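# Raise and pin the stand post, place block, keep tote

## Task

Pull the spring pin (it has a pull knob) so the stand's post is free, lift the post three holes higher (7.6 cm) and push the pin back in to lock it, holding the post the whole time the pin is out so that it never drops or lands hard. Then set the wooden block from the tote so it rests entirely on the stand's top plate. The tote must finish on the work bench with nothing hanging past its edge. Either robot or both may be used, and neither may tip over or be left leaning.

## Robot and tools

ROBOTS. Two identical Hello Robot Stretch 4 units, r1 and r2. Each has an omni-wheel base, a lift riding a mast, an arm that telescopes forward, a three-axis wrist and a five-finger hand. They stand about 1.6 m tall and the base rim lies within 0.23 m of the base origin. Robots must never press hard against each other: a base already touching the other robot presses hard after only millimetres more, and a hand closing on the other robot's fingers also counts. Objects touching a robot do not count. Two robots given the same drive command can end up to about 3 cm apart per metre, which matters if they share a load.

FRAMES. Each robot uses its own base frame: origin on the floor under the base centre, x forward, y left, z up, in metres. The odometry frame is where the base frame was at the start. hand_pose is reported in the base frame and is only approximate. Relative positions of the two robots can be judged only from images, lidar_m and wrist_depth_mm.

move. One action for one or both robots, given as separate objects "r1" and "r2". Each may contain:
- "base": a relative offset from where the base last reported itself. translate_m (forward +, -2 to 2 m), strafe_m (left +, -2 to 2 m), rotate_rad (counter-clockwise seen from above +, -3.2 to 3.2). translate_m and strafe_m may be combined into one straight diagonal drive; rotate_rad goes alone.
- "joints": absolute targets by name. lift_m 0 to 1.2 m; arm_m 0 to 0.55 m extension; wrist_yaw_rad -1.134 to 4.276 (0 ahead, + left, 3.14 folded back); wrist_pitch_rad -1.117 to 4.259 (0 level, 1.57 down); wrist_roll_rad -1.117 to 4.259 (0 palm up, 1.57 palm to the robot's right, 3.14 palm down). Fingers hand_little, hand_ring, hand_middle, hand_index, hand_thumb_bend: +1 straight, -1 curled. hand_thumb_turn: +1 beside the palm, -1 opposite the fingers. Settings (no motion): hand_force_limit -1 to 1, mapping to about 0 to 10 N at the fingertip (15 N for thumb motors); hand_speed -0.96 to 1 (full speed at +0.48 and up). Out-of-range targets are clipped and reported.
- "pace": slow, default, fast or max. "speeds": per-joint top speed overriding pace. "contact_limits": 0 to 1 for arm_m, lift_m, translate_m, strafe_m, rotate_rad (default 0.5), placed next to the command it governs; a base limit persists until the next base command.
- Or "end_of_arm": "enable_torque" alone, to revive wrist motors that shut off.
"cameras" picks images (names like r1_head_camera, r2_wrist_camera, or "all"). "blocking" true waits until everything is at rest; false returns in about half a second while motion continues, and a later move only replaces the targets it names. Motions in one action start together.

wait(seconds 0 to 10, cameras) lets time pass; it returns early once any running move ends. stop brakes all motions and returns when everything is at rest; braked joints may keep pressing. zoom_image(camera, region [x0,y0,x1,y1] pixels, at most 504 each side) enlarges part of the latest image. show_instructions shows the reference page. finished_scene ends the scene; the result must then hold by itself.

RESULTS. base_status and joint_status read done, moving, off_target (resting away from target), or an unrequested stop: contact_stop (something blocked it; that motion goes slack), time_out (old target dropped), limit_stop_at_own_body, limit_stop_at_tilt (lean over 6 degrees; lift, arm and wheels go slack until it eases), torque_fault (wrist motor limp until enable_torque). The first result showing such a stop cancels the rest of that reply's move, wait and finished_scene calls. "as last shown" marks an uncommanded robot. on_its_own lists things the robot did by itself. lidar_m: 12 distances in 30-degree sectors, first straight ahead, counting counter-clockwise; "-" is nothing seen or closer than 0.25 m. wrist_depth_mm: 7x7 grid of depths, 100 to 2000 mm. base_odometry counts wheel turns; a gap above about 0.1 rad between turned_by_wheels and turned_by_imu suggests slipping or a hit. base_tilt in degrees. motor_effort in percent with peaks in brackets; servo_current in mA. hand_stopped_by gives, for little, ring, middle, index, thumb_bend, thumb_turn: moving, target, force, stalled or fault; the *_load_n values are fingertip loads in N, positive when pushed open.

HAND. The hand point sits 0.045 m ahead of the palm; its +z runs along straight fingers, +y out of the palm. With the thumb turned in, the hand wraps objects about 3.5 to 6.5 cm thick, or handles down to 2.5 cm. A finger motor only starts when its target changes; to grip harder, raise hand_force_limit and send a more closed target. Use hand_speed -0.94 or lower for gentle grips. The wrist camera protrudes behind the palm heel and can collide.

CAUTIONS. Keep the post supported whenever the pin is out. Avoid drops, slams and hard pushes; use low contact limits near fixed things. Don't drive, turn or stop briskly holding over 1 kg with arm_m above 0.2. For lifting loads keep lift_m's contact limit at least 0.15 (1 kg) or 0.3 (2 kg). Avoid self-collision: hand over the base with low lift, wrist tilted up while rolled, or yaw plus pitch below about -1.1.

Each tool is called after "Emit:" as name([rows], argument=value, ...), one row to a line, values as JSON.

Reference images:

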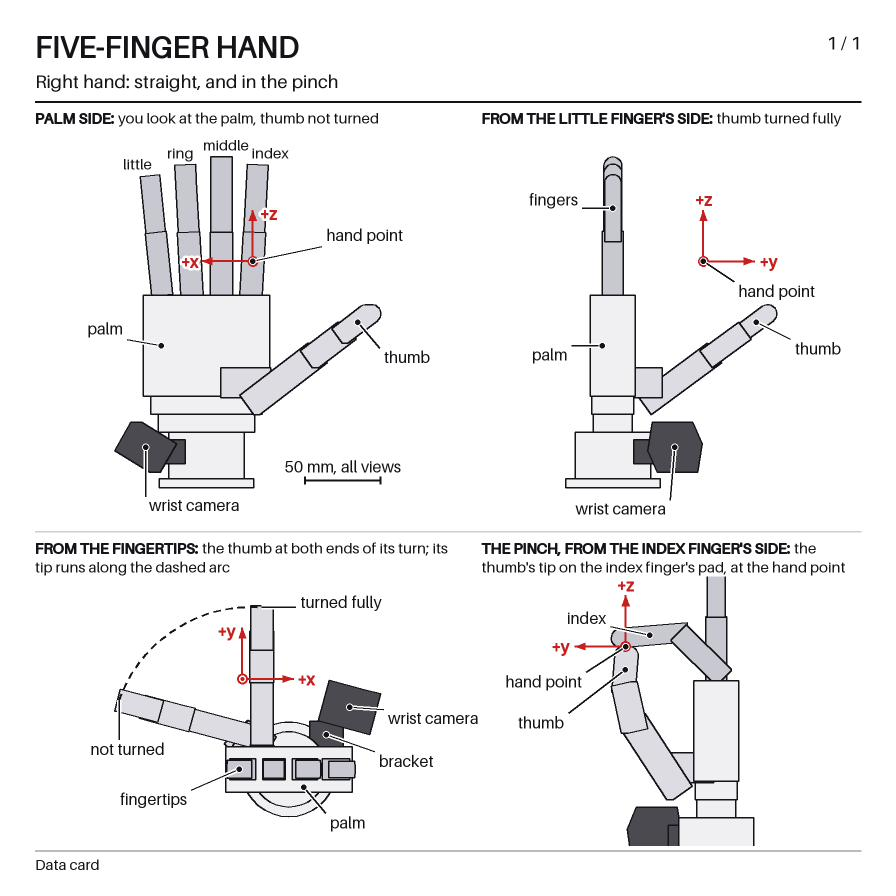

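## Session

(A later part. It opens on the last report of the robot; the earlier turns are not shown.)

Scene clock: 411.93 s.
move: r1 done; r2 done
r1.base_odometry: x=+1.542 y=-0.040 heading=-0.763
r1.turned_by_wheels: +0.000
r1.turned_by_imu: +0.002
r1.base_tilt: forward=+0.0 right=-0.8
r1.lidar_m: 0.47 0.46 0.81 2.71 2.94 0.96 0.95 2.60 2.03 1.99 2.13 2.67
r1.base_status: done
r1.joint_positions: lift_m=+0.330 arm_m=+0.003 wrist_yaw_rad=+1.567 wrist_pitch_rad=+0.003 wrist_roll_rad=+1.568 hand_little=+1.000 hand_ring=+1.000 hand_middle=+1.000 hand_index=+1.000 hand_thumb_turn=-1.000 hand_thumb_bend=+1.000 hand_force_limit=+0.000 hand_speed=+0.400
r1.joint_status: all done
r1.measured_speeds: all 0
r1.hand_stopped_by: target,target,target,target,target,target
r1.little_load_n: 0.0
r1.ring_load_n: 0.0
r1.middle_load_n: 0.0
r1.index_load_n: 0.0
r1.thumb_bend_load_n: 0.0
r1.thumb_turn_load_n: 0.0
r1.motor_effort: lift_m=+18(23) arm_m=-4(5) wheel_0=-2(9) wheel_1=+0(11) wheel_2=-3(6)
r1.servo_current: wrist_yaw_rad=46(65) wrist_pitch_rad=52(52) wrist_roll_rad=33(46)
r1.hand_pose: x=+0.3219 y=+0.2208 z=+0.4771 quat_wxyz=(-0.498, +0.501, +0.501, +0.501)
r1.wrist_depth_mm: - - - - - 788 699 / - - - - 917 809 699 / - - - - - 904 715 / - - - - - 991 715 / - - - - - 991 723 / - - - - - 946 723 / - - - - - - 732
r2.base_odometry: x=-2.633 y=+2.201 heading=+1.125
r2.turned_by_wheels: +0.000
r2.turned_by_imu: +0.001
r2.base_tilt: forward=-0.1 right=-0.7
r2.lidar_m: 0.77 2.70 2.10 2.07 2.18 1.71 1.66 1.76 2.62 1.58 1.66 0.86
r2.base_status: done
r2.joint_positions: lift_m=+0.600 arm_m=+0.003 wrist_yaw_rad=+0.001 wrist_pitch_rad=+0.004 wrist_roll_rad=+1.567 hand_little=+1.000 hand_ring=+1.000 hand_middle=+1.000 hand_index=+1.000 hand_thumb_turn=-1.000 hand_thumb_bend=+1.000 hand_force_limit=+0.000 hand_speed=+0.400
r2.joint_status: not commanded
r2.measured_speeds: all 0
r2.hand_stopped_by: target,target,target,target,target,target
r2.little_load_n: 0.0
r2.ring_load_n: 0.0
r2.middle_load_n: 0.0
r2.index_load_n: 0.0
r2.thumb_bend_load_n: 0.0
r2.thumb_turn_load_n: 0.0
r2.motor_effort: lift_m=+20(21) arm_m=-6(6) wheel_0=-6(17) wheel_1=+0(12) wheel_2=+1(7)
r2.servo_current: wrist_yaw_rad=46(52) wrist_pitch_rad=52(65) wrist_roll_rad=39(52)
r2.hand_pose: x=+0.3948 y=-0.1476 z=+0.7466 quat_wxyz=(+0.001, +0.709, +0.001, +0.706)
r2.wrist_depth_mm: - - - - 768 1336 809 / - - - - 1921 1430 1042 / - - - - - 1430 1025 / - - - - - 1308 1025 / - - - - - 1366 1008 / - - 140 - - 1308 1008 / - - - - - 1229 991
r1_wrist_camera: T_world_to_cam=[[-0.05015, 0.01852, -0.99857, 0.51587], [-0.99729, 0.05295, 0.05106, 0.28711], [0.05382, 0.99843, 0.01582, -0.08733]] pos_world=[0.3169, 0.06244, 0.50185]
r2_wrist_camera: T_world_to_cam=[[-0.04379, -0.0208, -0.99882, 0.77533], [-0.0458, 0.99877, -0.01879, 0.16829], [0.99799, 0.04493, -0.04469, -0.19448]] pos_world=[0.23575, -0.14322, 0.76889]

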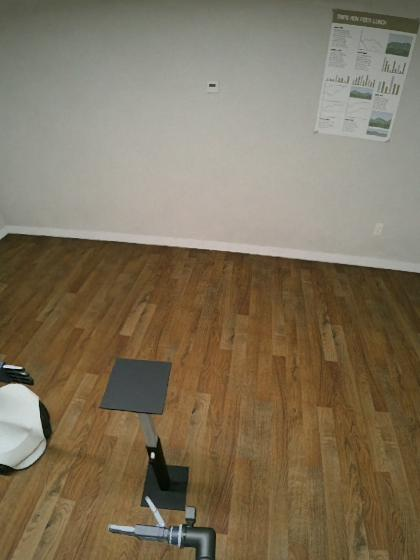

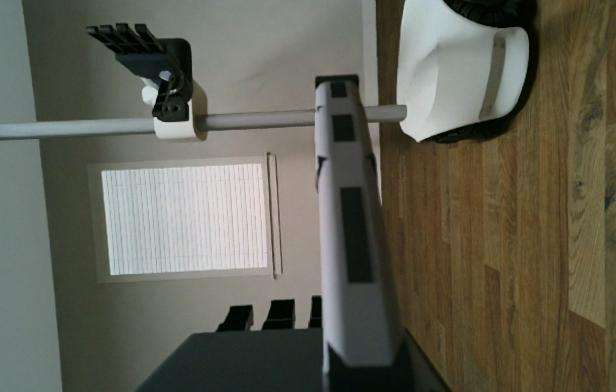

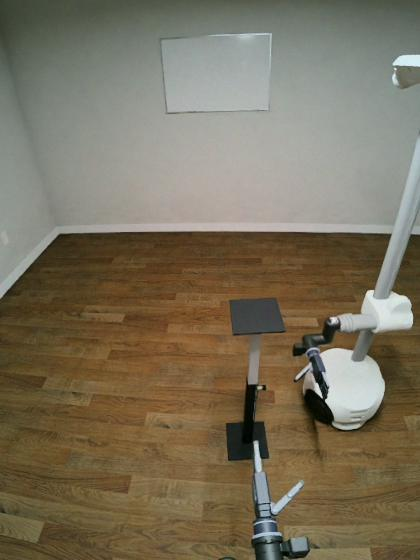

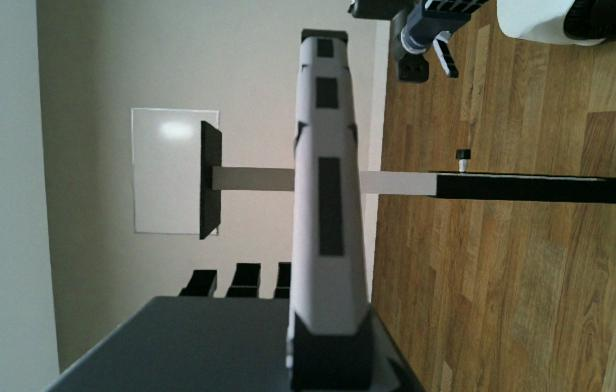

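Emit:
move(r1={"base":{"strafe_m":-0.016},"joints":{"lift_m":0.297,"hand_index":0.3,"hand_middle":0.3,"hand_thumb_bend":0.4}}, r2={"base":{"rotate_rad":-0.02},"joints":{"lift_m":0.61}})

Emit:
move(r1={"joints":{"arm_m":0.03}}, r2={"base":{"translate_m":0.27,"strafe_m":0.01},"pace":"slow"}, cameras=["r1_head_camera","r1_wrist_camera","r2_head_camera","r2_wrist_camera"])

Emit:
zoom_image(camera="r2_head_camera", region=[200, 290, 400, 560])

Emit:
zoom_image(camera="r1_head_camera", region=[50, 400, 230, 560])

Emit:
zoom_image(camera="r1_wrist_camera", region=[200, 0, 500, 392])

Scene clock: 516.03 s.
move: r1 done; r2 done
r1.base_odometry: x=+1.531 y=-0.052 heading=-0.763
r1.turned_by_wheels: +0.000
r1.turned_by_imu: +0.002
r1.base_tilt: forward=+0.1 right=-0.9
r1.lidar_m: 2.62 0.48 0.80 2.72 2.95 0.99 0.95 2.57 2.02 1.97 2.12 2.63
r1.base_status: done
r1.joint_positions: lift_m=+0.297 arm_m=+0.003 wrist_yaw_rad=+1.568 wrist_pitch_rad=+0.003 wrist_roll_rad=+1.568 hand_little=+1.000 hand_ring=+1.000 hand_middle=+0.300 hand_index=+0.300 hand_thumb_turn=-1.000 hand_thumb_bend=+0.400 hand_force_limit=+0.000 hand_speed=+0.400
r1.joint_status: all done
r1.measured_speeds: all 0
r1.hand_stopped_by: target,target,target,target,target,target
r1.little_load_n: 0.0
r1.ring_load_n: 0.0
r1.middle_load_n: -0.5
r1.index_load_n: 0.0
r1.thumb_bend_load_n: 0.0
r1.thumb_turn_load_n: 0.0
r1.motor_effort: lift_m=+17(24) arm_m=-4(5) wheel_0=+1(7) wheel_1=-2(11) wheel_2=+0(3)
r1.servo_current: wrist_yaw_rad=46(59) wrist_pitch_rad=46(46) wrist_roll_rad=26(39)
r1.hand_pose: x=+0.3218 y=+0.2209 z=+0.4441 quat_wxyz=(-0.498, +0.501, +0.501, +0.501)
r1.wrist_depth_mm: - - - - - 798 640 / - 798 - - - 820 647 / - - - - 1366 904 654 / - - - - - 976 661 / - - - - - 946 676 / - - - - - 904 683 / - - - - - - 699
r2.base_odometry: x=-2.633 y=+2.201 heading=+1.104
r2.turned_by_wheels: -0.020
r2.turned_by_imu: -0.023
r2.base_tilt: forward=-0.2 right=-0.7
r2.lidar_m: 0.76 2.75 2.12 2.04 2.19 1.71 1.65 1.72 2.56 1.58 1.66 0.87
r2.base_status: done
r2.joint_positions: lift_m=+0.610 arm_m=+0.003 wrist_yaw_rad=+0.000 wrist_pitch_rad=+0.004 wrist_roll_rad=+1.567 hand_little=+1.000 hand_ring=+1.000 hand_middle=+1.000 hand_index=+1.000 hand_thumb_turn=-1.000 hand_thumb_bend=+1.000 hand_force_limit=+0.000 hand_speed=+0.400
r2.joint_status: all done
r2.measured_speeds: all 0
r2.hand_stopped_by: target,target,target,target,target,target
r2.little_load_n: 0.0
r2.ring_load_n: 0.0
r2.middle_load_n: 0.0
r2.index_load_n: 0.0
r2.thumb_bend_load_n: 0.0
r2.thumb_turn_load_n: 0.0
r2.motor_effort: lift_m=+21(24) arm_m=-6(6) wheel_0=+0(5) wheel_1=-1(5) wheel_2=-4(5)
r2.servo_current: wrist_yaw_rad=52(52) wrist_pitch_rad=59(65) wrist_roll_rad=46(52)
r2.hand_pose: x=+0.3947 y=-0.1478 z=+0.7565 quat_wxyz=(+0.001, +0.709, +0.001, +0.706)
r2.wrist_depth_mm: - - - - 809 634 798 / - - - - 778 1366 1042 / - - - - - 1464 1042 / - - - - - 1336 1025 / - - - - - 1336 1042 / - - 140 - - 1308 1025 / - - - - - 1229 1008
pictures: none

Scene clock: 520.03 s.
move: r1 done; r2 done
r1.base_odometry: x=+1.531 y=-0.052 heading=-0.763
r1.turned_by_wheels: +0.000
r1.turned_by_imu: +0.001
r1.base_tilt: forward=+0.1 right=-0.9
r1.lidar_m: 2.62 0.46 0.72 2.71 2.94 0.98 0.95 2.61 2.01 1.97 2.11 2.65
r1.base_status: not commanded
r1.joint_positions: lift_m=+0.297 arm_m=+0.030 wrist_yaw_rad=+1.568 wrist_pitch_rad=+0.003 wrist_roll_rad=+1.568 hand_little=+1.000 hand_ring=+1.000 hand_middle=+0.300 hand_index=+0.300 hand_thumb_turn=-1.000 hand_thumb_bend=+0.400 hand_force_limit=+0.000 hand_speed=+0.400
r1.joint_status: all done
r1.measured_speeds: all 0
r1.hand_stopped_by: target,target,target,target,target,target
r1.little_load_n: 0.0
r1.ring_load_n: 0.0
r1.middle_load_n: 0.0
r1.index_load_n: 0.0
r1.thumb_bend_load_n: 0.0
r1.thumb_turn_load_n: 0.5
r1.motor_effort: lift_m=+17(18) arm_m=+6(8) wheel_0=+1(1) wheel_1=-2(3) wheel_2=+0(0)
r1.servo_current: wrist_yaw_rad=39(65) wrist_pitch_rad=20(65) wrist_roll_rad=26(39)
r1.hand_pose: x=+0.3491 y=+0.2209 z=+0.4441 quat_wxyz=(-0.498, +0.501, +0.501, +0.501)
r1.wrist_depth_mm: 430 - - - 1808 549 549 / 508 778 - - 798 591 597 / - - - - 1708 854 661 / - - - - - 976 668 / - - - - - 946 676 / - - - - - 904 683 / - - - - - - 691
r2.base_odometry: x=-2.521 y=+2.446 heading=+1.105
r2.turned_by_wheels: +0.000
r2.turned_by_imu: +0.000
r2.base_tilt: forward=-0.1 right=-0.8
r2.lidar_m: 0.49 2.69 2.08 2.02 2.17 1.98 1.92 2.00 2.96 1.57 0.86 0.52
r2.base_status: done
r2.joint_positions: lift_m=+0.610 arm_m=+0.003 wrist_yaw_rad=+0.000 wrist_pitch_rad=+0.004 wrist_roll_rad=+1.567 hand_little=+1.000 hand_ring=+1.000 hand_middle=+1.000 hand_index=+1.000 hand_thumb_turn=-1.000 hand_thumb_bend=+1.000 hand_force_limit=+0.000 hand_speed=+0.400
r2.joint_status: not commanded
r2.measured_speeds: all 0
r2.hand_stopped_by: target,target,target,target,target,target
r2.little_load_n: 0.0
r2.ring_load_n: 0.0
r2.middle_load_n: 0.0
r2.index_load_n: 0.0
r2.thumb_bend_load_n: 0.0
r2.thumb_turn_load_n: 0.0
r2.motor_effort: lift_m=+21(21) arm_m=-6(6) wheel_0=+5(11) wheel_1=+3(8) wheel_2=-4(12)
r2.servo_current: wrist_yaw_rad=39(52) wrist_pitch_rad=59(65) wrist_roll_rad=39(52)
r2.hand_pose: x=+0.3947 y=-0.1478 z=+0.7565 quat_wxyz=(+0.001, +0.709, +0.001, +0.706)
r2.wrist_depth_mm: - - - - - 535 917 / - - - - - 1464 1008 / - - - - - 1430 1060 / - - 322 325 - 342 345 / - - - - - 1336 1025 / - - 131 - - 1308 1025 / - - - - - 1229 1008
r1_wrist_camera: T_world_to_cam=[[-0.05025, 0.01852, -0.99857, 0.48442], [-0.9973, 0.05275, 0.05117, 0.31598], [0.05362, 0.99844, 0.01581, -0.08821]] pos_world=[0.3442, 0.06244, 0.46895]
r2_wrist_camera: T_world_to_cam=[[-0.0438, -0.02077, -0.99882, 0.78522], [-0.045, 0.99881, -0.01879, 0.1684], [0.99803, 0.04413, -0.04469, -0.19406]] pos_world=[0.23565, -0.14333, 0.7788]

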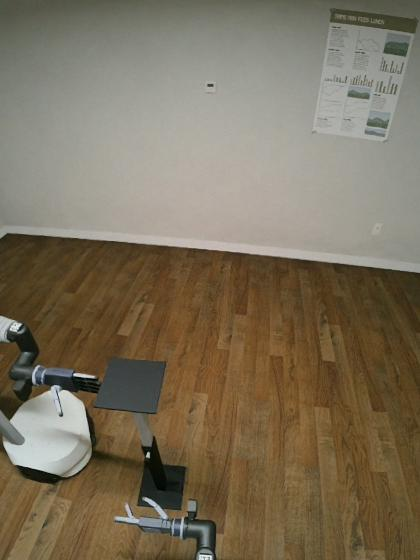

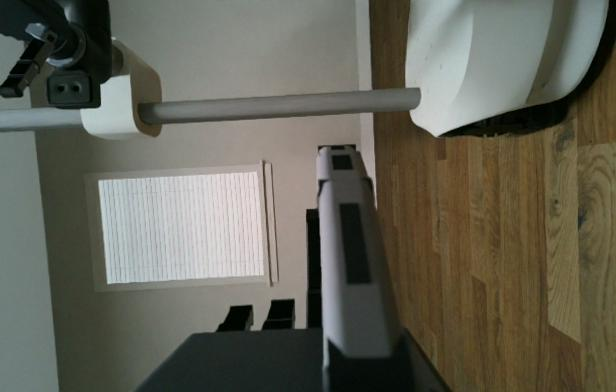

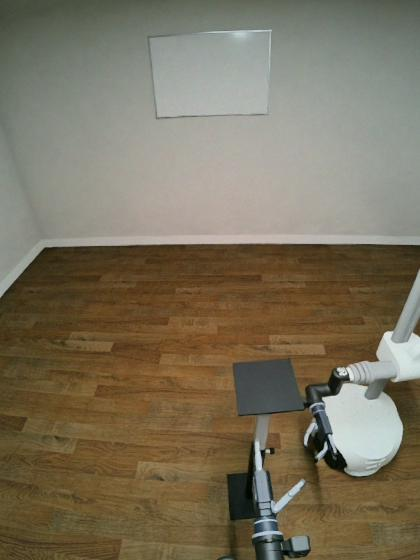

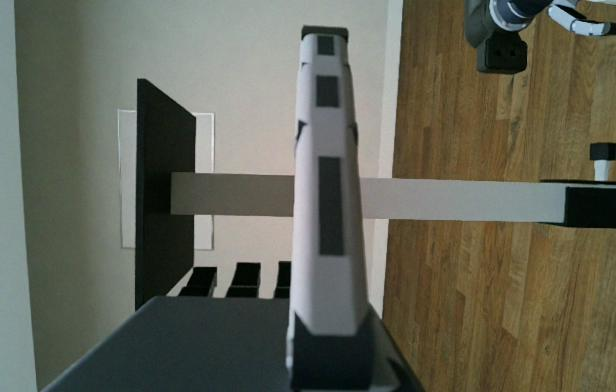

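Scaled by 1.867 from the camera's image (finer frame: 1200x1600).

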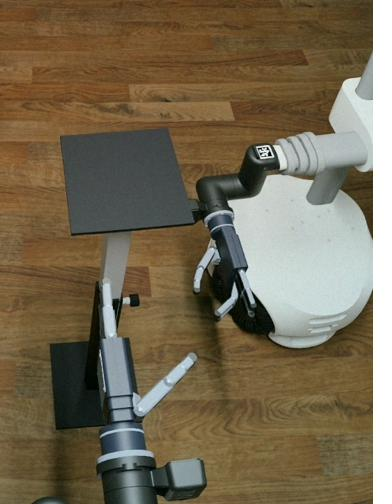

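Scaled by 2.800 from the camera's image (finer frame: 1200x1600).

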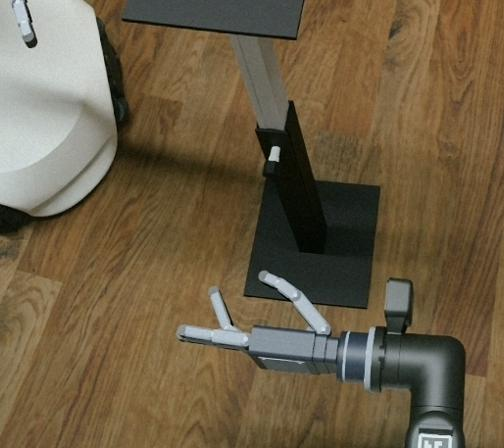

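Scaled by 1.286.

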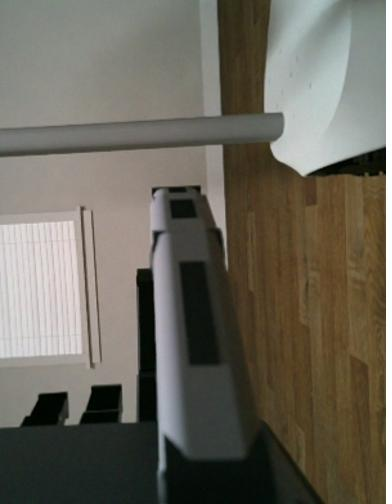

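Emit:
move(r1={"base":{"strafe_m":-0.007},"joints":{"arm_m":0.15},"pace":"slow"}, r2={"joints":{"arm_m":0.19},"pace":"slow","contact_limits":{"arm_m":0.1}}, cameras=["r1_head_camera","r1_wrist_camera","r2_head_camera","r2_wrist_camera"])

Emit:
zoom_image(camera="r2_head_camera", region=[200, 340, 330, 530])

Emit:
zoom_image(camera="r1_head_camera", region=[80, 390, 230, 540])

Emit:
zoom_image(camera="r2_wrist_camera", region=[260, 0, 616, 392])

Scene clock: 604.67 s.
move: r1 done; r2 done
r1.base_odometry: x=+1.526 y=-0.057 heading=-0.762
r1.turned_by_wheels: +0.000
r1.turned_by_imu: +0.004
r1.base_tilt: forward=+0.0 right=-0.9
r1.lidar_m: 2.61 0.46 0.82 2.71 2.97 0.98 0.96 2.57 2.01 1.95 2.10 2.66
r1.base_status: done
r1.joint_positions: lift_m=+0.297 arm_m=+0.150 wrist_yaw_rad=+1.568 wrist_pitch_rad=+0.003 wrist_roll_rad=+1.568 hand_little=+1.000 hand_ring=+1.000 hand_middle=+0.300 hand_index=+0.300 hand_thumb_turn=-1.000 hand_thumb_bend=+0.400 hand_force_limit=+0.000 hand_speed=+0.400
r1.joint_status: all done
r1.measured_speeds: all 0
r1.hand_stopped_by: target,target,target,target,target,target
r1.little_load_n: 0.0
r1.ring_load_n: 0.0
r1.middle_load_n: 0.0
r1.index_load_n: 0.0
r1.thumb_bend_load_n: 0.0
r1.thumb_turn_load_n: 0.0
r1.motor_effort: lift_m=+17(18) arm_m=+6(8) wheel_0=+3(6) wheel_1=+1(9) wheel_2=+0(2)
r1.servo_current: wrist_yaw_rad=39(65) wrist_pitch_rad=33(59) wrist_roll_rad=39(46)
r1.hand_pose: x=+0.4691 y=+0.2209 z=+0.4441 quat_wxyz=(-0.498, +0.501, +0.501, +0.501)
r1.wrist_depth_mm: 155 154 - - - - - / 154 154 148 161 167 164 535 / - 778 - 163 904 574 580 / - - - - - 820 647 / - - - - - 946 668 / - - - - - 891 676 / - - - - - - 691
r2.base_odometry: x=-2.521 y=+2.446 heading=+1.105
r2.turned_by_wheels: +0.000
r2.turned_by_imu: -0.002
r2.base_tilt: forward=-0.1 right=-0.7
r2.lidar_m: 0.54 2.73 2.09 2.04 2.18 1.98 1.93 2.01 2.98 1.59 0.87 0.52
r2.base_status: not commanded
r2.joint_positions: lift_m=+0.610 arm_m=+0.190 wrist_yaw_rad=+0.000 wrist_pitch_rad=+0.004 wrist_roll_rad=+1.567 hand_little=+1.000 hand_ring=+1.000 hand_middle=+1.000 hand_index=+1.000 hand_thumb_turn=-1.000 hand_thumb_bend=+1.000 hand_force_limit=+0.000 hand_speed=+0.400
r2.joint_status: all done
r2.measured_speeds: all 0
r2.hand_stopped_by: target,target,target,target,target,target
r2.little_load_n: 0.0
r2.ring_load_n: 0.0
r2.middle_load_n: 0.0
r2.index_load_n: 0.0
r2.thumb_bend_load_n: 0.0
r2.thumb_turn_load_n: 0.0
r2.motor_effort: lift_m=+21(22) arm_m=+8(14) wheel_0=+5(6) wheel_1=+3(3) wheel_2=-3(4)
r2.servo_current: wrist_yaw_rad=46(52) wrist_pitch_rad=52(65) wrist_roll_rad=39(59)
r2.contact_limits: arm_m 0.1
r2.hand_pose: x=+0.5819 y=-0.1478 z=+0.7565 quat_wxyz=(+0.001, +0.709, +0.001, +0.706)
r2.wrist_depth_mm: - - - - - 1366 379 / - - - - - 1430 389 / - - - - - 1430 1042 / 134 137 139 140 144 1205 917 / 135 136 139 141 - 147 150 / - 126 131 - - 1308 1025 / - - - - - 1229 1025
r1_wrist_camera: T_world_to_cam=[[-0.05025, 0.01852, -0.99857, 0.49045], [-0.9973, 0.05275, 0.05117, 0.43566], [0.05362, 0.99844, 0.01581, -0.09465]] pos_world=[0.4642, 0.06244, 0.46895]
r2_wrist_camera: T_world_to_cam=[[-0.0438, -0.02077, -0.99882, 0.79342], [-0.045, 0.99881, -0.01879, 0.17682], [0.99803, 0.04413, -0.04469, -0.38079]] pos_world=[0.42275, -0.14333, 0.7788]

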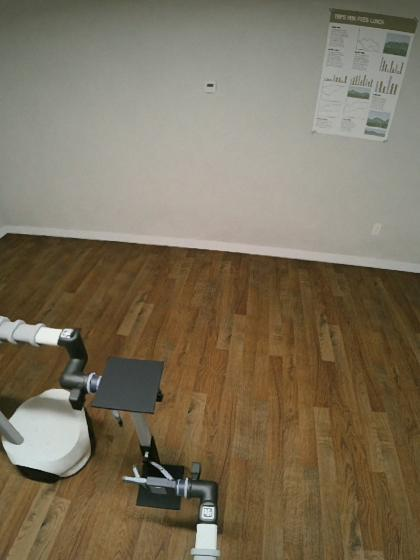

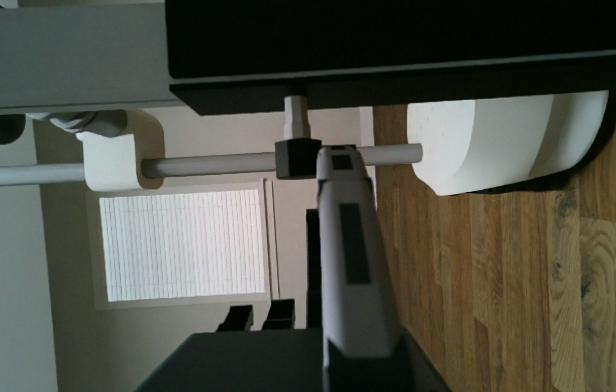

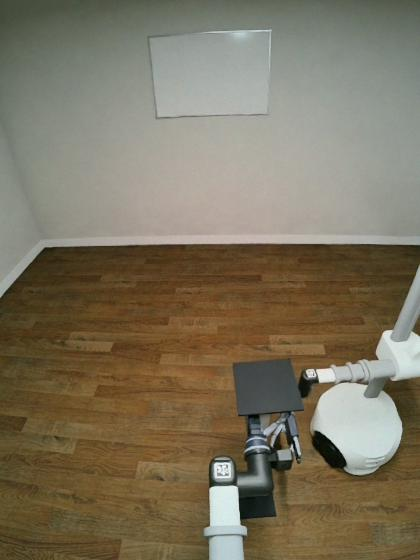

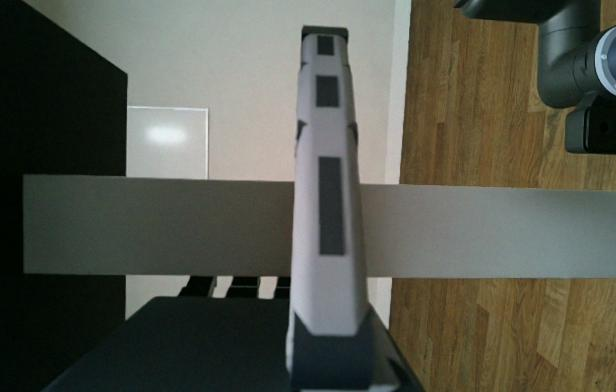

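Scaled by 2.653 from the camera's image (finer frame: 1200x1600).

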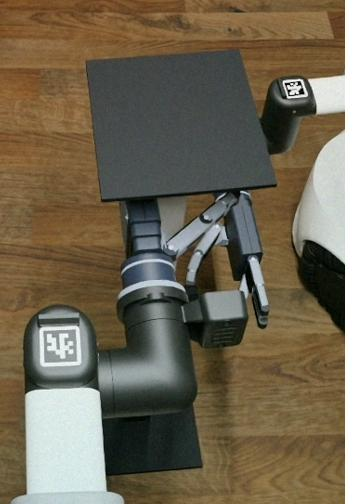

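Scaled by 3.360 from the camera's image (finer frame: 1200x1600).

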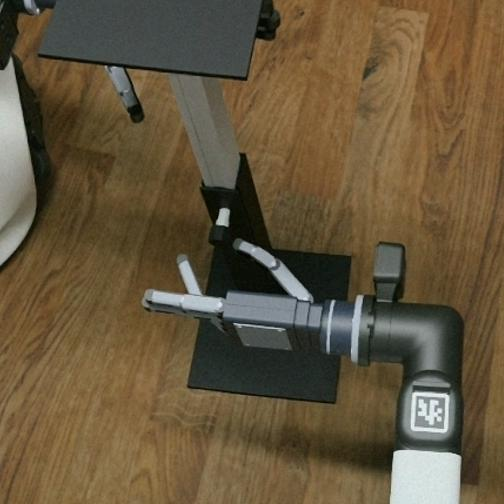

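Scaled by 1.286.

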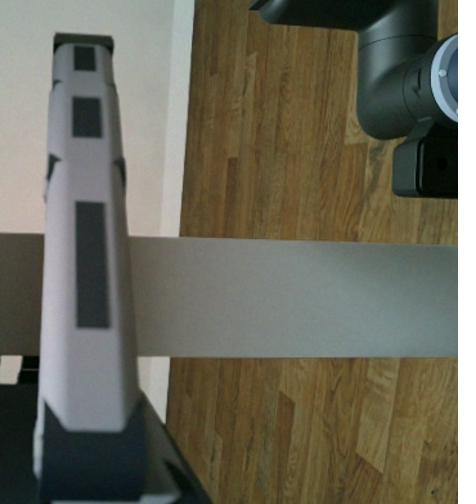

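Emit:
move(r1={"joints":{"arm_m":0.162,"lift_m":0.314},"pace":"slow","contact_limits":{"arm_m":0.1}}, r2={"base":{"strafe_m":-0.004},"joints":{"arm_m":0.223,"lift_m":0.64},"pace":"slow","contact_limits":{"arm_m":0.1,"lift_m":0.2}}, cameras=["r1_wrist_camera","r2_wrist_camera","r2_head_camera","r1_head_camera"])

Emit:
zoom_image(camera="r1_wrist_camera", region=[200, 0, 450, 200])

Emit:
zoom_image(camera="r1_head_camera", region=[80, 340, 230, 540])

Scene clock: 666.30 s.
move: r1 done; r2 done
r1.base_odometry: x=+1.526 y=-0.057 heading=-0.762
r1.turned_by_wheels: +0.000
r1.turned_by_imu: +0.002
r1.base_tilt: forward=-0.1 right=-0.8
r1.lidar_m: 0.56 0.48 0.81 2.72 2.96 1.00 0.96 2.60 2.01 1.97 2.11 2.65
r1.base_status: not commanded
r1.joint_positions: lift_m=+0.314 arm_m=+0.162 wrist_yaw_rad=+1.568 wrist_pitch_rad=+0.003 wrist_roll_rad=+1.568 hand_little=+1.000 hand_ring=+1.000 hand_middle=+0.300 hand_index=+0.300 hand_thumb_turn=-1.000 hand_thumb_bend=+0.400 hand_force_limit=+0.000 hand_speed=+0.400
r1.joint_status: all done
r1.measured_speeds: all 0
r1.hand_stopped_by: target,target,target,target,target,target
r1.little_load_n: 0.0
r1.ring_load_n: 0.0
r1.middle_load_n: 0.0
r1.index_load_n: 0.0
r1.thumb_bend_load_n: 0.0
r1.thumb_turn_load_n: 0.0
r1.motor_effort: lift_m=+23(26) arm_m=+6(9) wheel_0=+3(3) wheel_1=+1(1) wheel_2=+0(0)
r1.servo_current: wrist_yaw_rad=46(59) wrist_pitch_rad=39(46) wrist_roll_rad=33(39)
r1.contact_limits: arm_m 0.1
r1.hand_pose: x=+0.4811 y=+0.2209 z=+0.4607 quat_wxyz=(-0.498, +0.501, +0.501, +0.501)
r1.wrist_depth_mm: - - - - - - - / 154 153 153 - - - - / - - - 175 778 569 564 / - - - - - 691 647 / - - - - - 960 691 / - - - - - 946 699 / - - - - - - 715
r2.base_odometry: x=-2.518 y=+2.445 heading=+1.105
r2.turned_by_wheels: +0.000
r2.turned_by_imu: -0.002
r2.base_tilt: forward=-0.1 right=-0.8
r2.lidar_m: 0.56 2.74 2.09 2.04 2.19 1.98 1.93 2.00 2.96 1.57 0.87 0.53
r2.base_status: done
r2.joint_positions: lift_m=+0.640 arm_m=+0.223 wrist_yaw_rad=+0.000 wrist_pitch_rad=+0.004 wrist_roll_rad=+1.567 hand_little=+1.000 hand_ring=+1.000 hand_middle=+1.000 hand_index=+1.000 hand_thumb_turn=-1.000 hand_thumb_bend=+1.000 hand_force_limit=+0.000 hand_speed=+0.400
r2.joint_status: all done
r2.measured_speeds: all 0
r2.hand_stopped_by: target,target,target,target,target,target
r2.little_load_n: 0.0
r2.ring_load_n: 0.0
r2.middle_load_n: -0.5
r2.index_load_n: 0.0
r2.thumb_bend_load_n: 0.0
r2.thumb_turn_load_n: 0.5
r2.motor_effort: lift_m=+22(27) arm_m=+8(13) wheel_0=+4(10) wheel_1=-4(7) wheel_2=+0(5)
r2.servo_current: wrist_yaw_rad=20(52) wrist_pitch_rad=46(65) wrist_roll_rad=46(52)
r2.contact_limits: arm_m 0.1; lift_m 0.2
r2.hand_pose: x=+0.6149 y=-0.1478 z=+0.7865 quat_wxyz=(+0.001, +0.709, +0.001, +0.706)
r2.wrist_depth_mm: - - - - - 1499 359 / - - - - - 1499 1098 / - - - - - 1499 1078 / - - - - - 1397 1025 / - 105 - 108 111 114 - / - 106 - - 112 113 - / - - - - - 1281 1042
pictures: r1_head_camera, r1_wrist_camera, r2_head_camera, r2_wrist_camera
r1_wrist_camera: T_world_to_cam=[[-0.05025, 0.01852, -0.99857, 0.50763], [-0.9973, 0.05275, 0.05117, 0.44677], [0.05362, 0.99844, 0.01581, -0.09555]] pos_world=[0.4762, 0.06244, 0.48555]
r2_wrist_camera: T_world_to_cam=[[-0.0438, -0.02077, -0.99882, 0.82473], [-0.045, 0.99881, -0.01879, 0.17886], [0.99803, 0.04413, -0.04469, -0.41239]] pos_world=[0.45575, -0.14333, 0.8087]

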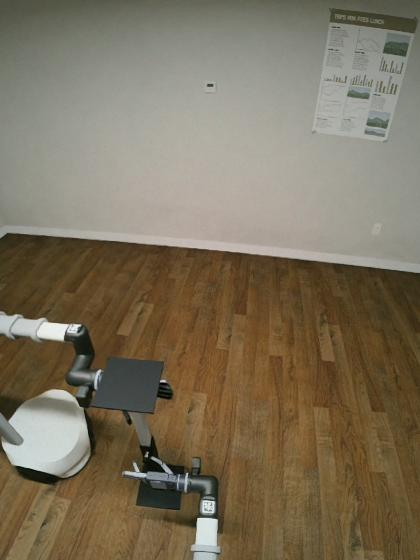

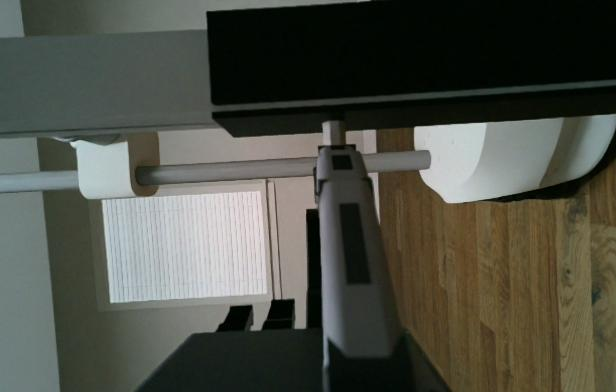

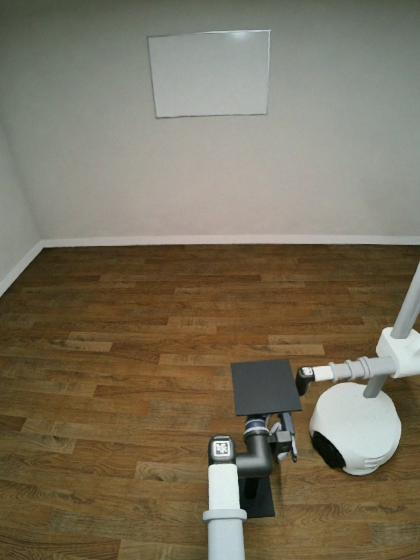

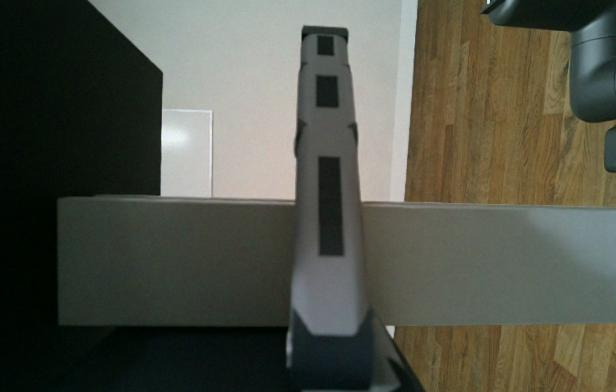

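Scaled by 2.016.

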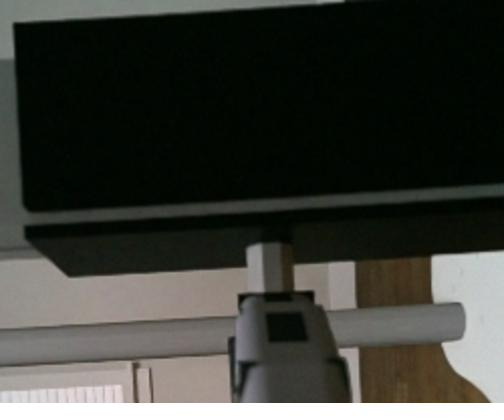

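Scaled by 2.520 from the camera's image (finer frame: 1200x1600).

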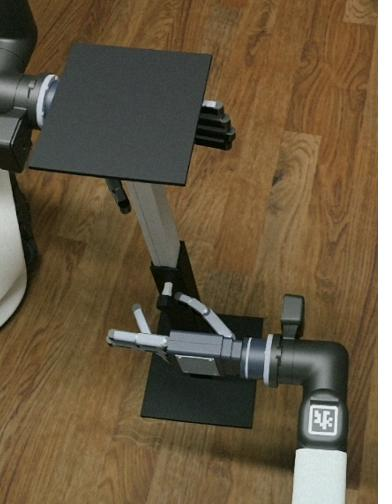

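Emit:
move(r1={"joints":{"arm_m":0.167,"hand_force_limit":-0.4,"hand_speed":-0.9},"pace":"slow","contact_limits":{"arm_m":0.0}}, r2={"joints":{"lift_m":0.643,"hand_force_limit":0.2,"hand_speed":-0.88,"hand_index":-1,"hand_middle":-1,"hand_ring":-1,"hand_little":-1},"pace":"slow","contact_limits":{"lift_m":0.1}}, cameras=["r1_wrist_camera","r2_wrist_camera"])

Emit:
move(r1={"joints":{"hand_index":-0.3,"hand_middle":-0.3,"hand_thumb_bend":-0.1}}, r2={"joints":{"hand_thumb_bend":-1}}, cameras=["r1_wrist_camera","r2_wrist_camera","r1_head_camera"])

Emit:
zoom_image(camera="r1_head_camera", region=[80, 340, 230, 540])

Scene clock: 710.80 s.
move: r1 done; r2 off_target
r1.base_odometry: x=+1.526 y=-0.057 heading=-0.762
r1.turned_by_wheels: +0.000
r1.turned_by_imu: +0.004
r1.base_tilt: forward=+0.1 right=-0.8
r1.lidar_m: 2.61 0.48 0.81 2.72 2.97 0.99 0.96 2.59 1.99 1.96 2.11 2.66
r1.base_status: not commanded
r1.joint_positions: lift_m=+0.314 arm_m=+0.167 wrist_yaw_rad=+1.568 wrist_pitch_rad=+0.003 wrist_roll_rad=+1.568 hand_little=+1.000 hand_ring=+1.000 hand_middle=+0.300 hand_index=+0.300 hand_thumb_turn=-1.000 hand_thumb_bend=+0.400 hand_force_limit=-0.400 hand_speed=-0.900
r1.joint_status: all done
r1.measured_speeds: all 0
r1.hand_stopped_by: target,target,target,target,target,target
r1.little_load_n: 0.0
r1.ring_load_n: 0.0
r1.middle_load_n: 0.0
r1.index_load_n: 0.0
r1.thumb_bend_load_n: 0.0
r1.thumb_turn_load_n: 0.0
r1.motor_effort: lift_m=+23(23) arm_m=+6(8) wheel_0=+3(3) wheel_1=+1(2) wheel_2=+0(0)
r1.servo_current: wrist_yaw_rad=46(65) wrist_pitch_rad=33(65) wrist_roll_rad=33(46)
r1.contact_limits: arm_m 0
r1.hand_pose: x=+0.4861 y=+0.2209 z=+0.4607 quat_wxyz=(-0.498, +0.501, +0.501, +0.501)
r1.wrist_depth_mm: - - - - - - - / 155 154 154 - - - - / - - - 156 166 564 569 / - - - - - 661 634 / - - - - - 976 691 / - - - - - 931 699 / - - - - - - 715
r2.base_odometry: x=-2.518 y=+2.445 heading=+1.104
r2.turned_by_wheels: +0.000
r2.turned_by_imu: -0.003
r2.base_tilt: forward=+0.0 right=-0.7
r2.lidar_m: 0.55 2.72 2.10 2.04 2.16 1.98 1.91 2.00 2.97 1.56 0.86 0.53
r2.base_status: not commanded
r2.joint_positions: lift_m=+0.643 arm_m=+0.223 wrist_yaw_rad=+0.000 wrist_pitch_rad=+0.004 wrist_roll_rad=+1.568 hand_little=-0.783 hand_ring=-0.749 hand_middle=-0.727 hand_index=-0.705 hand_thumb_turn=-1.000 hand_thumb_bend=+1.000 hand_force_limit=+0.200 hand_speed=-0.880
r2.joint_status: hand_little off_target (ended at -0.783, target -1.000); hand_ring off_target (ended at -0.749, target -1.000); hand_middle off_target (ended at -0.727, target -1.000); hand_index off_target (ended at -0.705, target -1.000); the others done
r2.measured_speeds: all 0
r2.hand_stopped_by: force,force,force,force,target,target
r2.little_load_n: 7.5
r2.ring_load_n: 5.0
r2.middle_load_n: 1.5
r2.index_load_n: 0.0
r2.thumb_bend_load_n: 0.0
r2.thumb_turn_load_n: 0.5
r2.motor_effort: lift_m=+22(24) arm_m=+5(9) wheel_0=+2(4) wheel_1=-4(5) wheel_2=+0(1)
r2.servo_current: wrist_yaw_rad=39(59) wrist_pitch_rad=52(72) wrist_roll_rad=46(52)
r2.contact_limits: arm_m 0.1; lift_m 0.1
r2.hand_pose: x=+0.6151 y=-0.1477 z=+0.7895 quat_wxyz=(+0.001, +0.709, +0.001, +0.706)
r2.wrist_depth_mm: - - - - - 1499 353 / - - - - - 1499 1078 / - - - - - 1464 1078 / - - 128 - - 1397 1042 / - 102 - 105 109 111 - / - 102 - - - 111 - / - - - - - 1308 1060
r1_wrist_camera: T_world_to_cam=[[-0.05025, 0.01852, -0.99857, 0.50788], [-0.9973, 0.05275, 0.05117, 0.45176], [0.05362, 0.99844, 0.01581, -0.09582]] pos_world=[0.4812, 0.06244, 0.48555]
r2_wrist_camera: T_world_to_cam=[[-0.04382, -0.02047, -0.99883, 0.82779], [-0.04499, 0.99882, -0.01849, 0.17868], [0.99803, 0.04413, -0.04469, -0.41245]] pos_world=[0.45595, -0.14333, 0.8117]

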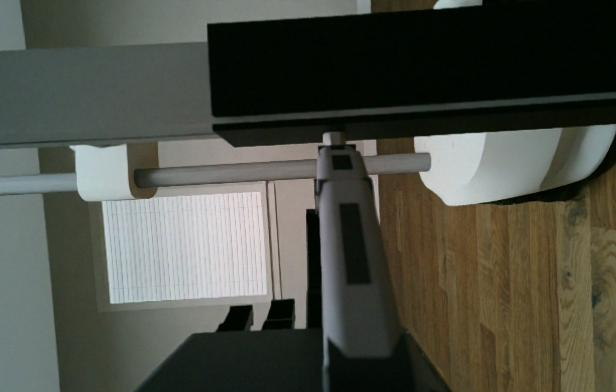

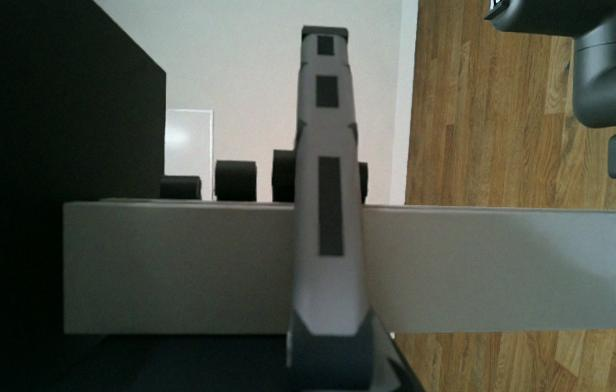

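Scene clock: 719.03 s.
move: r1 off_target; r2 off_target
r1.base_odometry: x=+1.526 y=-0.057 heading=-0.762
r1.turned_by_wheels: +0.000
r1.turned_by_imu: +0.003
r1.base_tilt: forward=+0.0 right=-0.9
r1.lidar_m: 2.61 0.49 0.81 2.72 2.96 0.98 0.96 2.55 2.00 1.97 2.10 2.66
r1.base_status: not commanded
r1.joint_positions: lift_m=+0.314 arm_m=+0.167 wrist_yaw_rad=+1.568 wrist_pitch_rad=+0.003 wrist_roll_rad=+1.568 hand_little=+1.000 hand_ring=+1.000 hand_middle=+0.032 hand_index=-0.005 hand_thumb_turn=-1.000 hand_thumb_bend=+0.261 hand_force_limit=-0.400 hand_speed=-0.900
r1.joint_status: hand_middle off_target (ended at +0.032, target -0.300); hand_index off_target (ended at -0.005, target -0.300); hand_thumb_bend off_target (ended at +0.261, target -0.100)
r1.measured_speeds: all 0
r1.hand_stopped_by: target,target,force,force,force,target
r1.little_load_n: 0.0
r1.ring_load_n: 0.0
r1.middle_load_n: 2.5
r1.index_load_n: 4.0
r1.thumb_bend_load_n: 6.0
r1.thumb_turn_load_n: 0.0
r1.motor_effort: lift_m=+23(23) arm_m=+6(7) wheel_0=+3(3) wheel_1=+1(1) wheel_2=+0(0)
r1.servo_current: wrist_yaw_rad=39(72) wrist_pitch_rad=52(59) wrist_roll_rad=33(46)
r1.contact_limits: arm_m 0
r1.hand_pose: x=+0.4861 y=+0.2209 z=+0.4607 quat_wxyz=(-0.498, +0.501, +0.501, +0.501)
r1.wrist_depth_mm: - - - - - - - / 156 154 154 - - - - / - - - 175 182 564 569 / - - - - - 683 627 / - - - - - 991 691 / - - - - - 931 707 / - - - - - - 723
r2.base_odometry: x=-2.518 y=+2.445 heading=+1.104
r2.turned_by_wheels: +0.000
r2.turned_by_imu: -0.002
r2.base_tilt: forward=-0.1 right=-0.7
r2.lidar_m: 0.55 2.73 2.09 2.04 2.18 1.98 1.91 2.01 2.97 1.57 0.87 0.53
r2.base_status: not commanded
r2.joint_positions: lift_m=+0.643 arm_m=+0.223 wrist_yaw_rad=+0.000 wrist_pitch_rad=+0.004 wrist_roll_rad=+1.568 hand_little=-0.783 hand_ring=-0.749 hand_middle=-0.727 hand_index=-0.705 hand_thumb_turn=-1.000 hand_thumb_bend=+0.522 hand_force_limit=+0.200 hand_speed=-0.880
r2.joint_status: hand_thumb_bend off_target (ended at +0.522, target -1.000)
r2.measured_speeds: all 0
r2.hand_stopped_by: force,force,force,force,force,target
r2.little_load_n: 8.5
r2.ring_load_n: 4.5
r2.middle_load_n: 1.0
r2.index_load_n: 0.0
r2.thumb_bend_load_n: 9.0
r2.thumb_turn_load_n: 3.0
r2.motor_effort: lift_m=+22(22) arm_m=+6(6) wheel_0=+2(2) wheel_1=-4(5) wheel_2=+0(1)
r2.servo_current: wrist_yaw_rad=33(65) wrist_pitch_rad=59(65) wrist_roll_rad=46(52)
r2.contact_limits: arm_m 0.1; lift_m 0.1
r2.hand_pose: x=+0.6151 y=-0.1477 z=+0.7895 quat_wxyz=(+0.001, +0.709, +0.001, +0.706)
r2.wrist_depth_mm: - - - - - 1499 349 / - - - - - 1499 1098 / - - - 123 - 1464 1078 / - - 127 - - 1499 1042 / - 103 - 106 109 112 - / - 103 - - - 112 - / - - - - - 1281 1042
pictures: r1_head_camera, r1_wrist_camera, r2_wrist_camera
r1_wrist_camera: T_world_to_cam=[[-0.05025, 0.01852, -0.99857, 0.50788], [-0.9973, 0.05275, 0.05117, 0.45176], [0.05362, 0.99844, 0.01581, -0.09582]] pos_world=[0.4812, 0.06244, 0.48555]
r2_wrist_camera: T_world_to_cam=[[-0.04382, -0.02047, -0.99883, 0.82779], [-0.04499, 0.99882, -0.01849, 0.17868], [0.99803, 0.04413, -0.04469, -0.41245]] pos_world=[0.45595, -0.14333, 0.8117]

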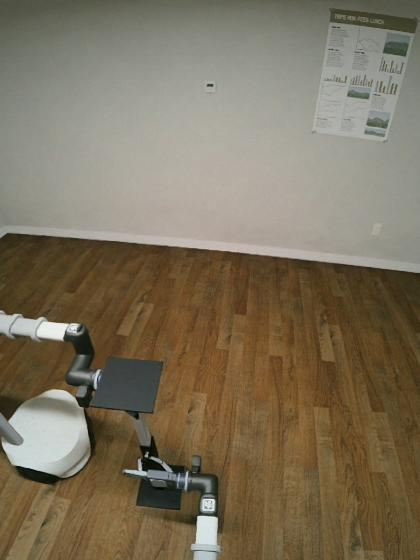

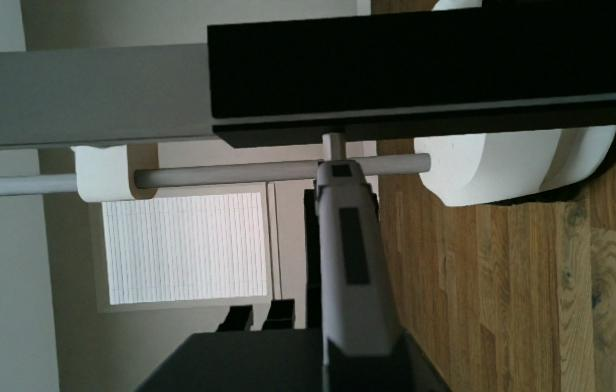

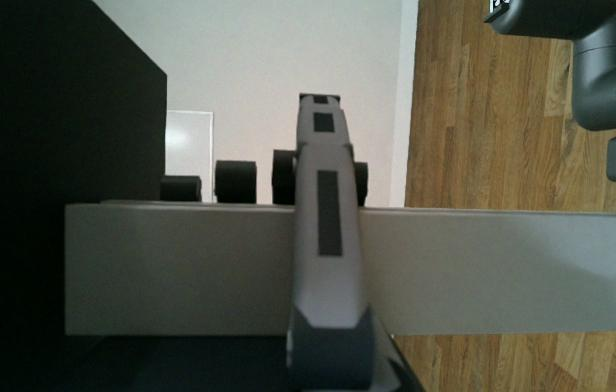

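Scaled by 2.520 from the camera's image (finer frame: 1200x1600).

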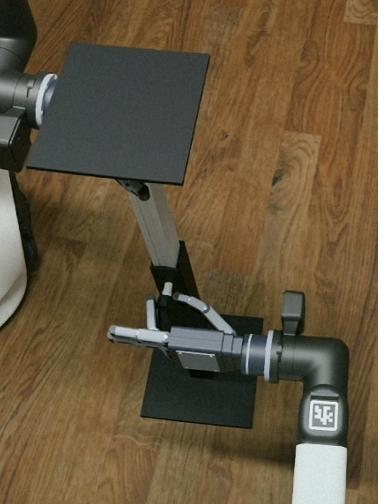

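Emit:
move(r1={"joints":{"hand_force_limit":0.6,"hand_index":-0.35,"hand_middle":-0.35,"hand_thumb_bend":-0.15}}, r2={"joints":{"hand_force_limit":0.8,"hand_index":-0.98,"hand_middle":-0.98,"hand_ring":-0.98,"hand_little":-0.98,"hand_thumb_bend":-0.9}}, cameras=["r1_wrist_camera","r2_wrist_camera"])

Scene clock: 728.50 s.
move: r1 off_target; r2 off_target
r1.base_odometry: x=+1.526 y=-0.057 heading=-0.762
r1.turned_by_wheels: +0.000
r1.turned_by_imu: +0.001
r1.base_tilt: forward=+0.0 right=-0.9
r1.lidar_m: 2.61 0.48 0.82 2.72 2.96 0.99 0.97 2.56 2.01 1.96 2.11 2.67
r1.base_status: not commanded
r1.joint_positions: lift_m=+0.314 arm_m=+0.167 wrist_yaw_rad=+1.568 wrist_pitch_rad=+0.003 wrist_roll_rad=+1.568 hand_little=+1.000 hand_ring=+1.000 hand_middle=+0.007 hand_index=-0.030 hand_thumb_turn=-1.000 hand_thumb_bend=+0.255 hand_force_limit=+0.600 hand_speed=-0.900
r1.joint_status: hand_middle off_target (ended at +0.007, target -0.350); hand_index off_target (ended at -0.030, target -0.350); hand_thumb_bend off_target (ended at +0.255, target -0.150); the others done
r1.measured_speeds: all 0
r1.hand_stopped_by: target,target,force,force,force,target
r1.little_load_n: 0.5
r1.ring_load_n: 0.0
r1.middle_load_n: 9.0
r1.index_load_n: 8.5
r1.thumb_bend_load_n: 11.5
r1.thumb_turn_load_n: 0.5
r1.motor_effort: lift_m=+23(23) arm_m=+6(6) wheel_0=+3(3) wheel_1=+1(1) wheel_2=+0(0)
r1.servo_current: wrist_yaw_rad=39(59) wrist_pitch_rad=52(52) wrist_roll_rad=39(39)
r1.contact_limits: arm_m 0
r1.hand_pose: x=+0.4861 y=+0.2209 z=+0.4607 quat_wxyz=(-0.498, +0.501, +0.501, +0.501)
r1.wrist_depth_mm: - - - - - - - / 155 154 154 - - - - / - - - 173 184 564 569 / - - - - - 676 627 / - - - - - 976 691 / - - - - - 931 707 / - - - - - - 707
r2.base_odometry: x=-2.518 y=+2.445 heading=+1.104
r2.turned_by_wheels: +0.000
r2.turned_by_imu: -0.001
r2.base_tilt: forward=+0.0 right=-0.7
r2.lidar_m: 0.55 2.73 2.08 2.03 2.17 1.98 1.92 2.00 2.97 1.57 0.87 0.55
r2.base_status: not commanded
r2.joint_positions: lift_m=+0.643 arm_m=+0.223 wrist_yaw_rad=+0.000 wrist_pitch_rad=+0.004 wrist_roll_rad=+1.568 hand_little=-0.791 hand_ring=-0.758 hand_middle=-0.746 hand_index=-0.735 hand_thumb_turn=-1.000 hand_thumb_bend=+0.500 hand_force_limit=+0.800 hand_speed=-0.880
r2.joint_status: hand_little off_target (ended at -0.791, target -0.980); hand_ring off_target (ended at -0.758, target -0.980); hand_middle off_target (ended at -0.746, target -0.980); hand_index off_target (ended at -0.735, target -0.980); hand_thumb_bend off_target (ended at +0.500, target -0.900); the others done
r2.measured_speeds: all 0
r2.hand_stopped_by: force,force,force,force,force,target
r2.little_load_n: 12.5
r2.ring_load_n: 8.5
r2.middle_load_n: 11.5
r2.index_load_n: 13.5
r2.thumb_bend_load_n: 13.5
r2.thumb_turn_load_n: 3.5
r2.motor_effort: lift_m=+22(22) arm_m=+5(5) wheel_0=+2(2) wheel_1=-4(4) wheel_2=+0(0)
r2.servo_current: wrist_yaw_rad=39(46) wrist_pitch_rad=65(65) wrist_roll_rad=33(46)
r2.contact_limits: arm_m 0.1; lift_m 0.1
r2.hand_pose: x=+0.6151 y=-0.1477 z=+0.7895 quat_wxyz=(+0.001, +0.709, +0.001, +0.706)
r2.wrist_depth_mm: - - - - - 1537 353 / - - - - - 1499 1078 / - - - 118 - 1499 1078 / - - 131 - - 1464 1025 / - 103 - 106 110 112 - / - 103 - - - 112 - / - - - - - 1281 1042
r1_wrist_camera: T_world_to_cam=[[-0.05025, 0.01852, -0.99857, 0.50778], [-0.9973, 0.05275, 0.05117, 0.45177], [0.05362, 0.99844, 0.01581, -0.09582]] pos_world=[0.4812, 0.06244, 0.48545]
r2_wrist_camera: T_world_to_cam=[[-0.04382, -0.02047, -0.99883, 0.82779], [-0.04499, 0.99882, -0.01849, 0.17868], [0.99803, 0.04413, -0.04469, -0.41245]] pos_world=[0.45595, -0.14333, 0.8117]

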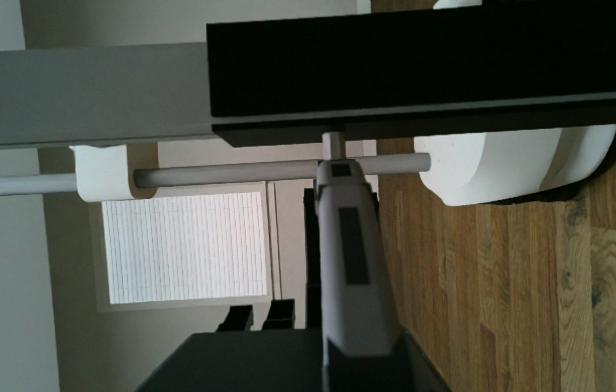

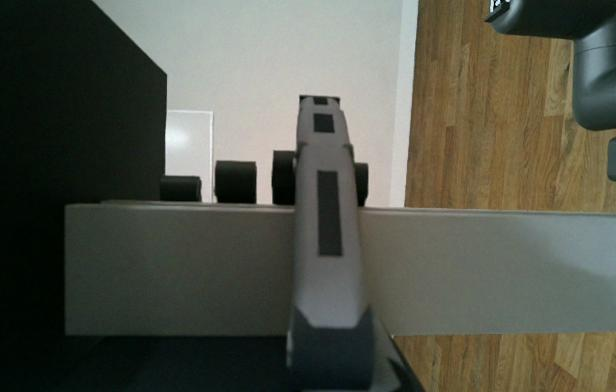

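Emit:
move(r2={"joints":{"lift_m":0.646},"pace":"slow","contact_limits":{"lift_m":0.3}}, cameras=["r2_wrist_camera"])

Scene clock: 738.40 s.
move: r2 done
r1: as last shown
r1.little_load_n: 0.0
r1.middle_load_n: 8.5
r1.thumb_bend_load_n: 11.0
r1.thumb_turn_load_n: 0.0
r1.contact_limits: arm_m 0
r2.base_odometry: x=-2.518 y=+2.445 heading=+1.104
r2.turned_by_wheels: +0.000
r2.turned_by_imu: -0.001
r2.base_tilt: forward=-0.1 right=-0.7
r2.lidar_m: 0.54 2.70 2.06 2.05 2.18 1.99 1.91 2.01 2.95 1.56 0.86 0.54
r2.base_status: not commanded
r2.joint_positions: lift_m=+0.646 arm_m=+0.223 wrist_yaw_rad=+0.000 wrist_pitch_rad=+0.004 wrist_roll_rad=+1.568 hand_little=-0.791 hand_ring=-0.758 hand_middle=-0.746 hand_index=-0.735 hand_thumb_turn=-1.000 hand_thumb_bend=+0.500 hand_force_limit=+0.800 hand_speed=-0.880
r2.joint_status: all done
r2.measured_speeds: all 0
r2.hand_stopped_by: force,force,force,force,force,target
r2.little_load_n: 10.0
r2.ring_load_n: 7.5
r2.middle_load_n: 12.0
r2.index_load_n: 15.0
r2.thumb_bend_load_n: 13.0
r2.thumb_turn_load_n: 5.5
r2.motor_effort: lift_m=+24(26) arm_m=+5(5) wheel_0=+1(2) wheel_1=-4(4) wheel_2=+0(0)
r2.servo_current: wrist_yaw_rad=33(52) wrist_pitch_rad=59(65) wrist_roll_rad=46(46)
r2.contact_limits: arm_m 0.1; lift_m 0.3
r2.hand_pose: x=+0.6151 y=-0.1477 z=+0.7922 quat_wxyz=(+0.001, +0.709, +0.001, +0.706)
r2.wrist_depth_mm: - - - - - 1499 351 / - - - - - 1499 1098 / - - - 128 1983 1430 1098 / - - 131 - - 1464 1042 / - 103 - 106 110 112 - / - 103 - - - 112 - / - - - - - 1281 1042
r2_wrist_camera: T_world_to_cam=[[-0.04422, -0.02038, -0.99881, 0.83077], [-0.045, 0.99882, -0.01839, 0.17865], [0.99801, 0.04413, -0.04509, -0.412]] pos_world=[0.45595, -0.14333, 0.81449]

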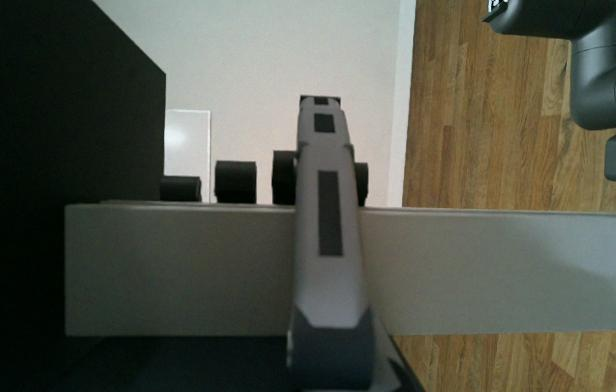

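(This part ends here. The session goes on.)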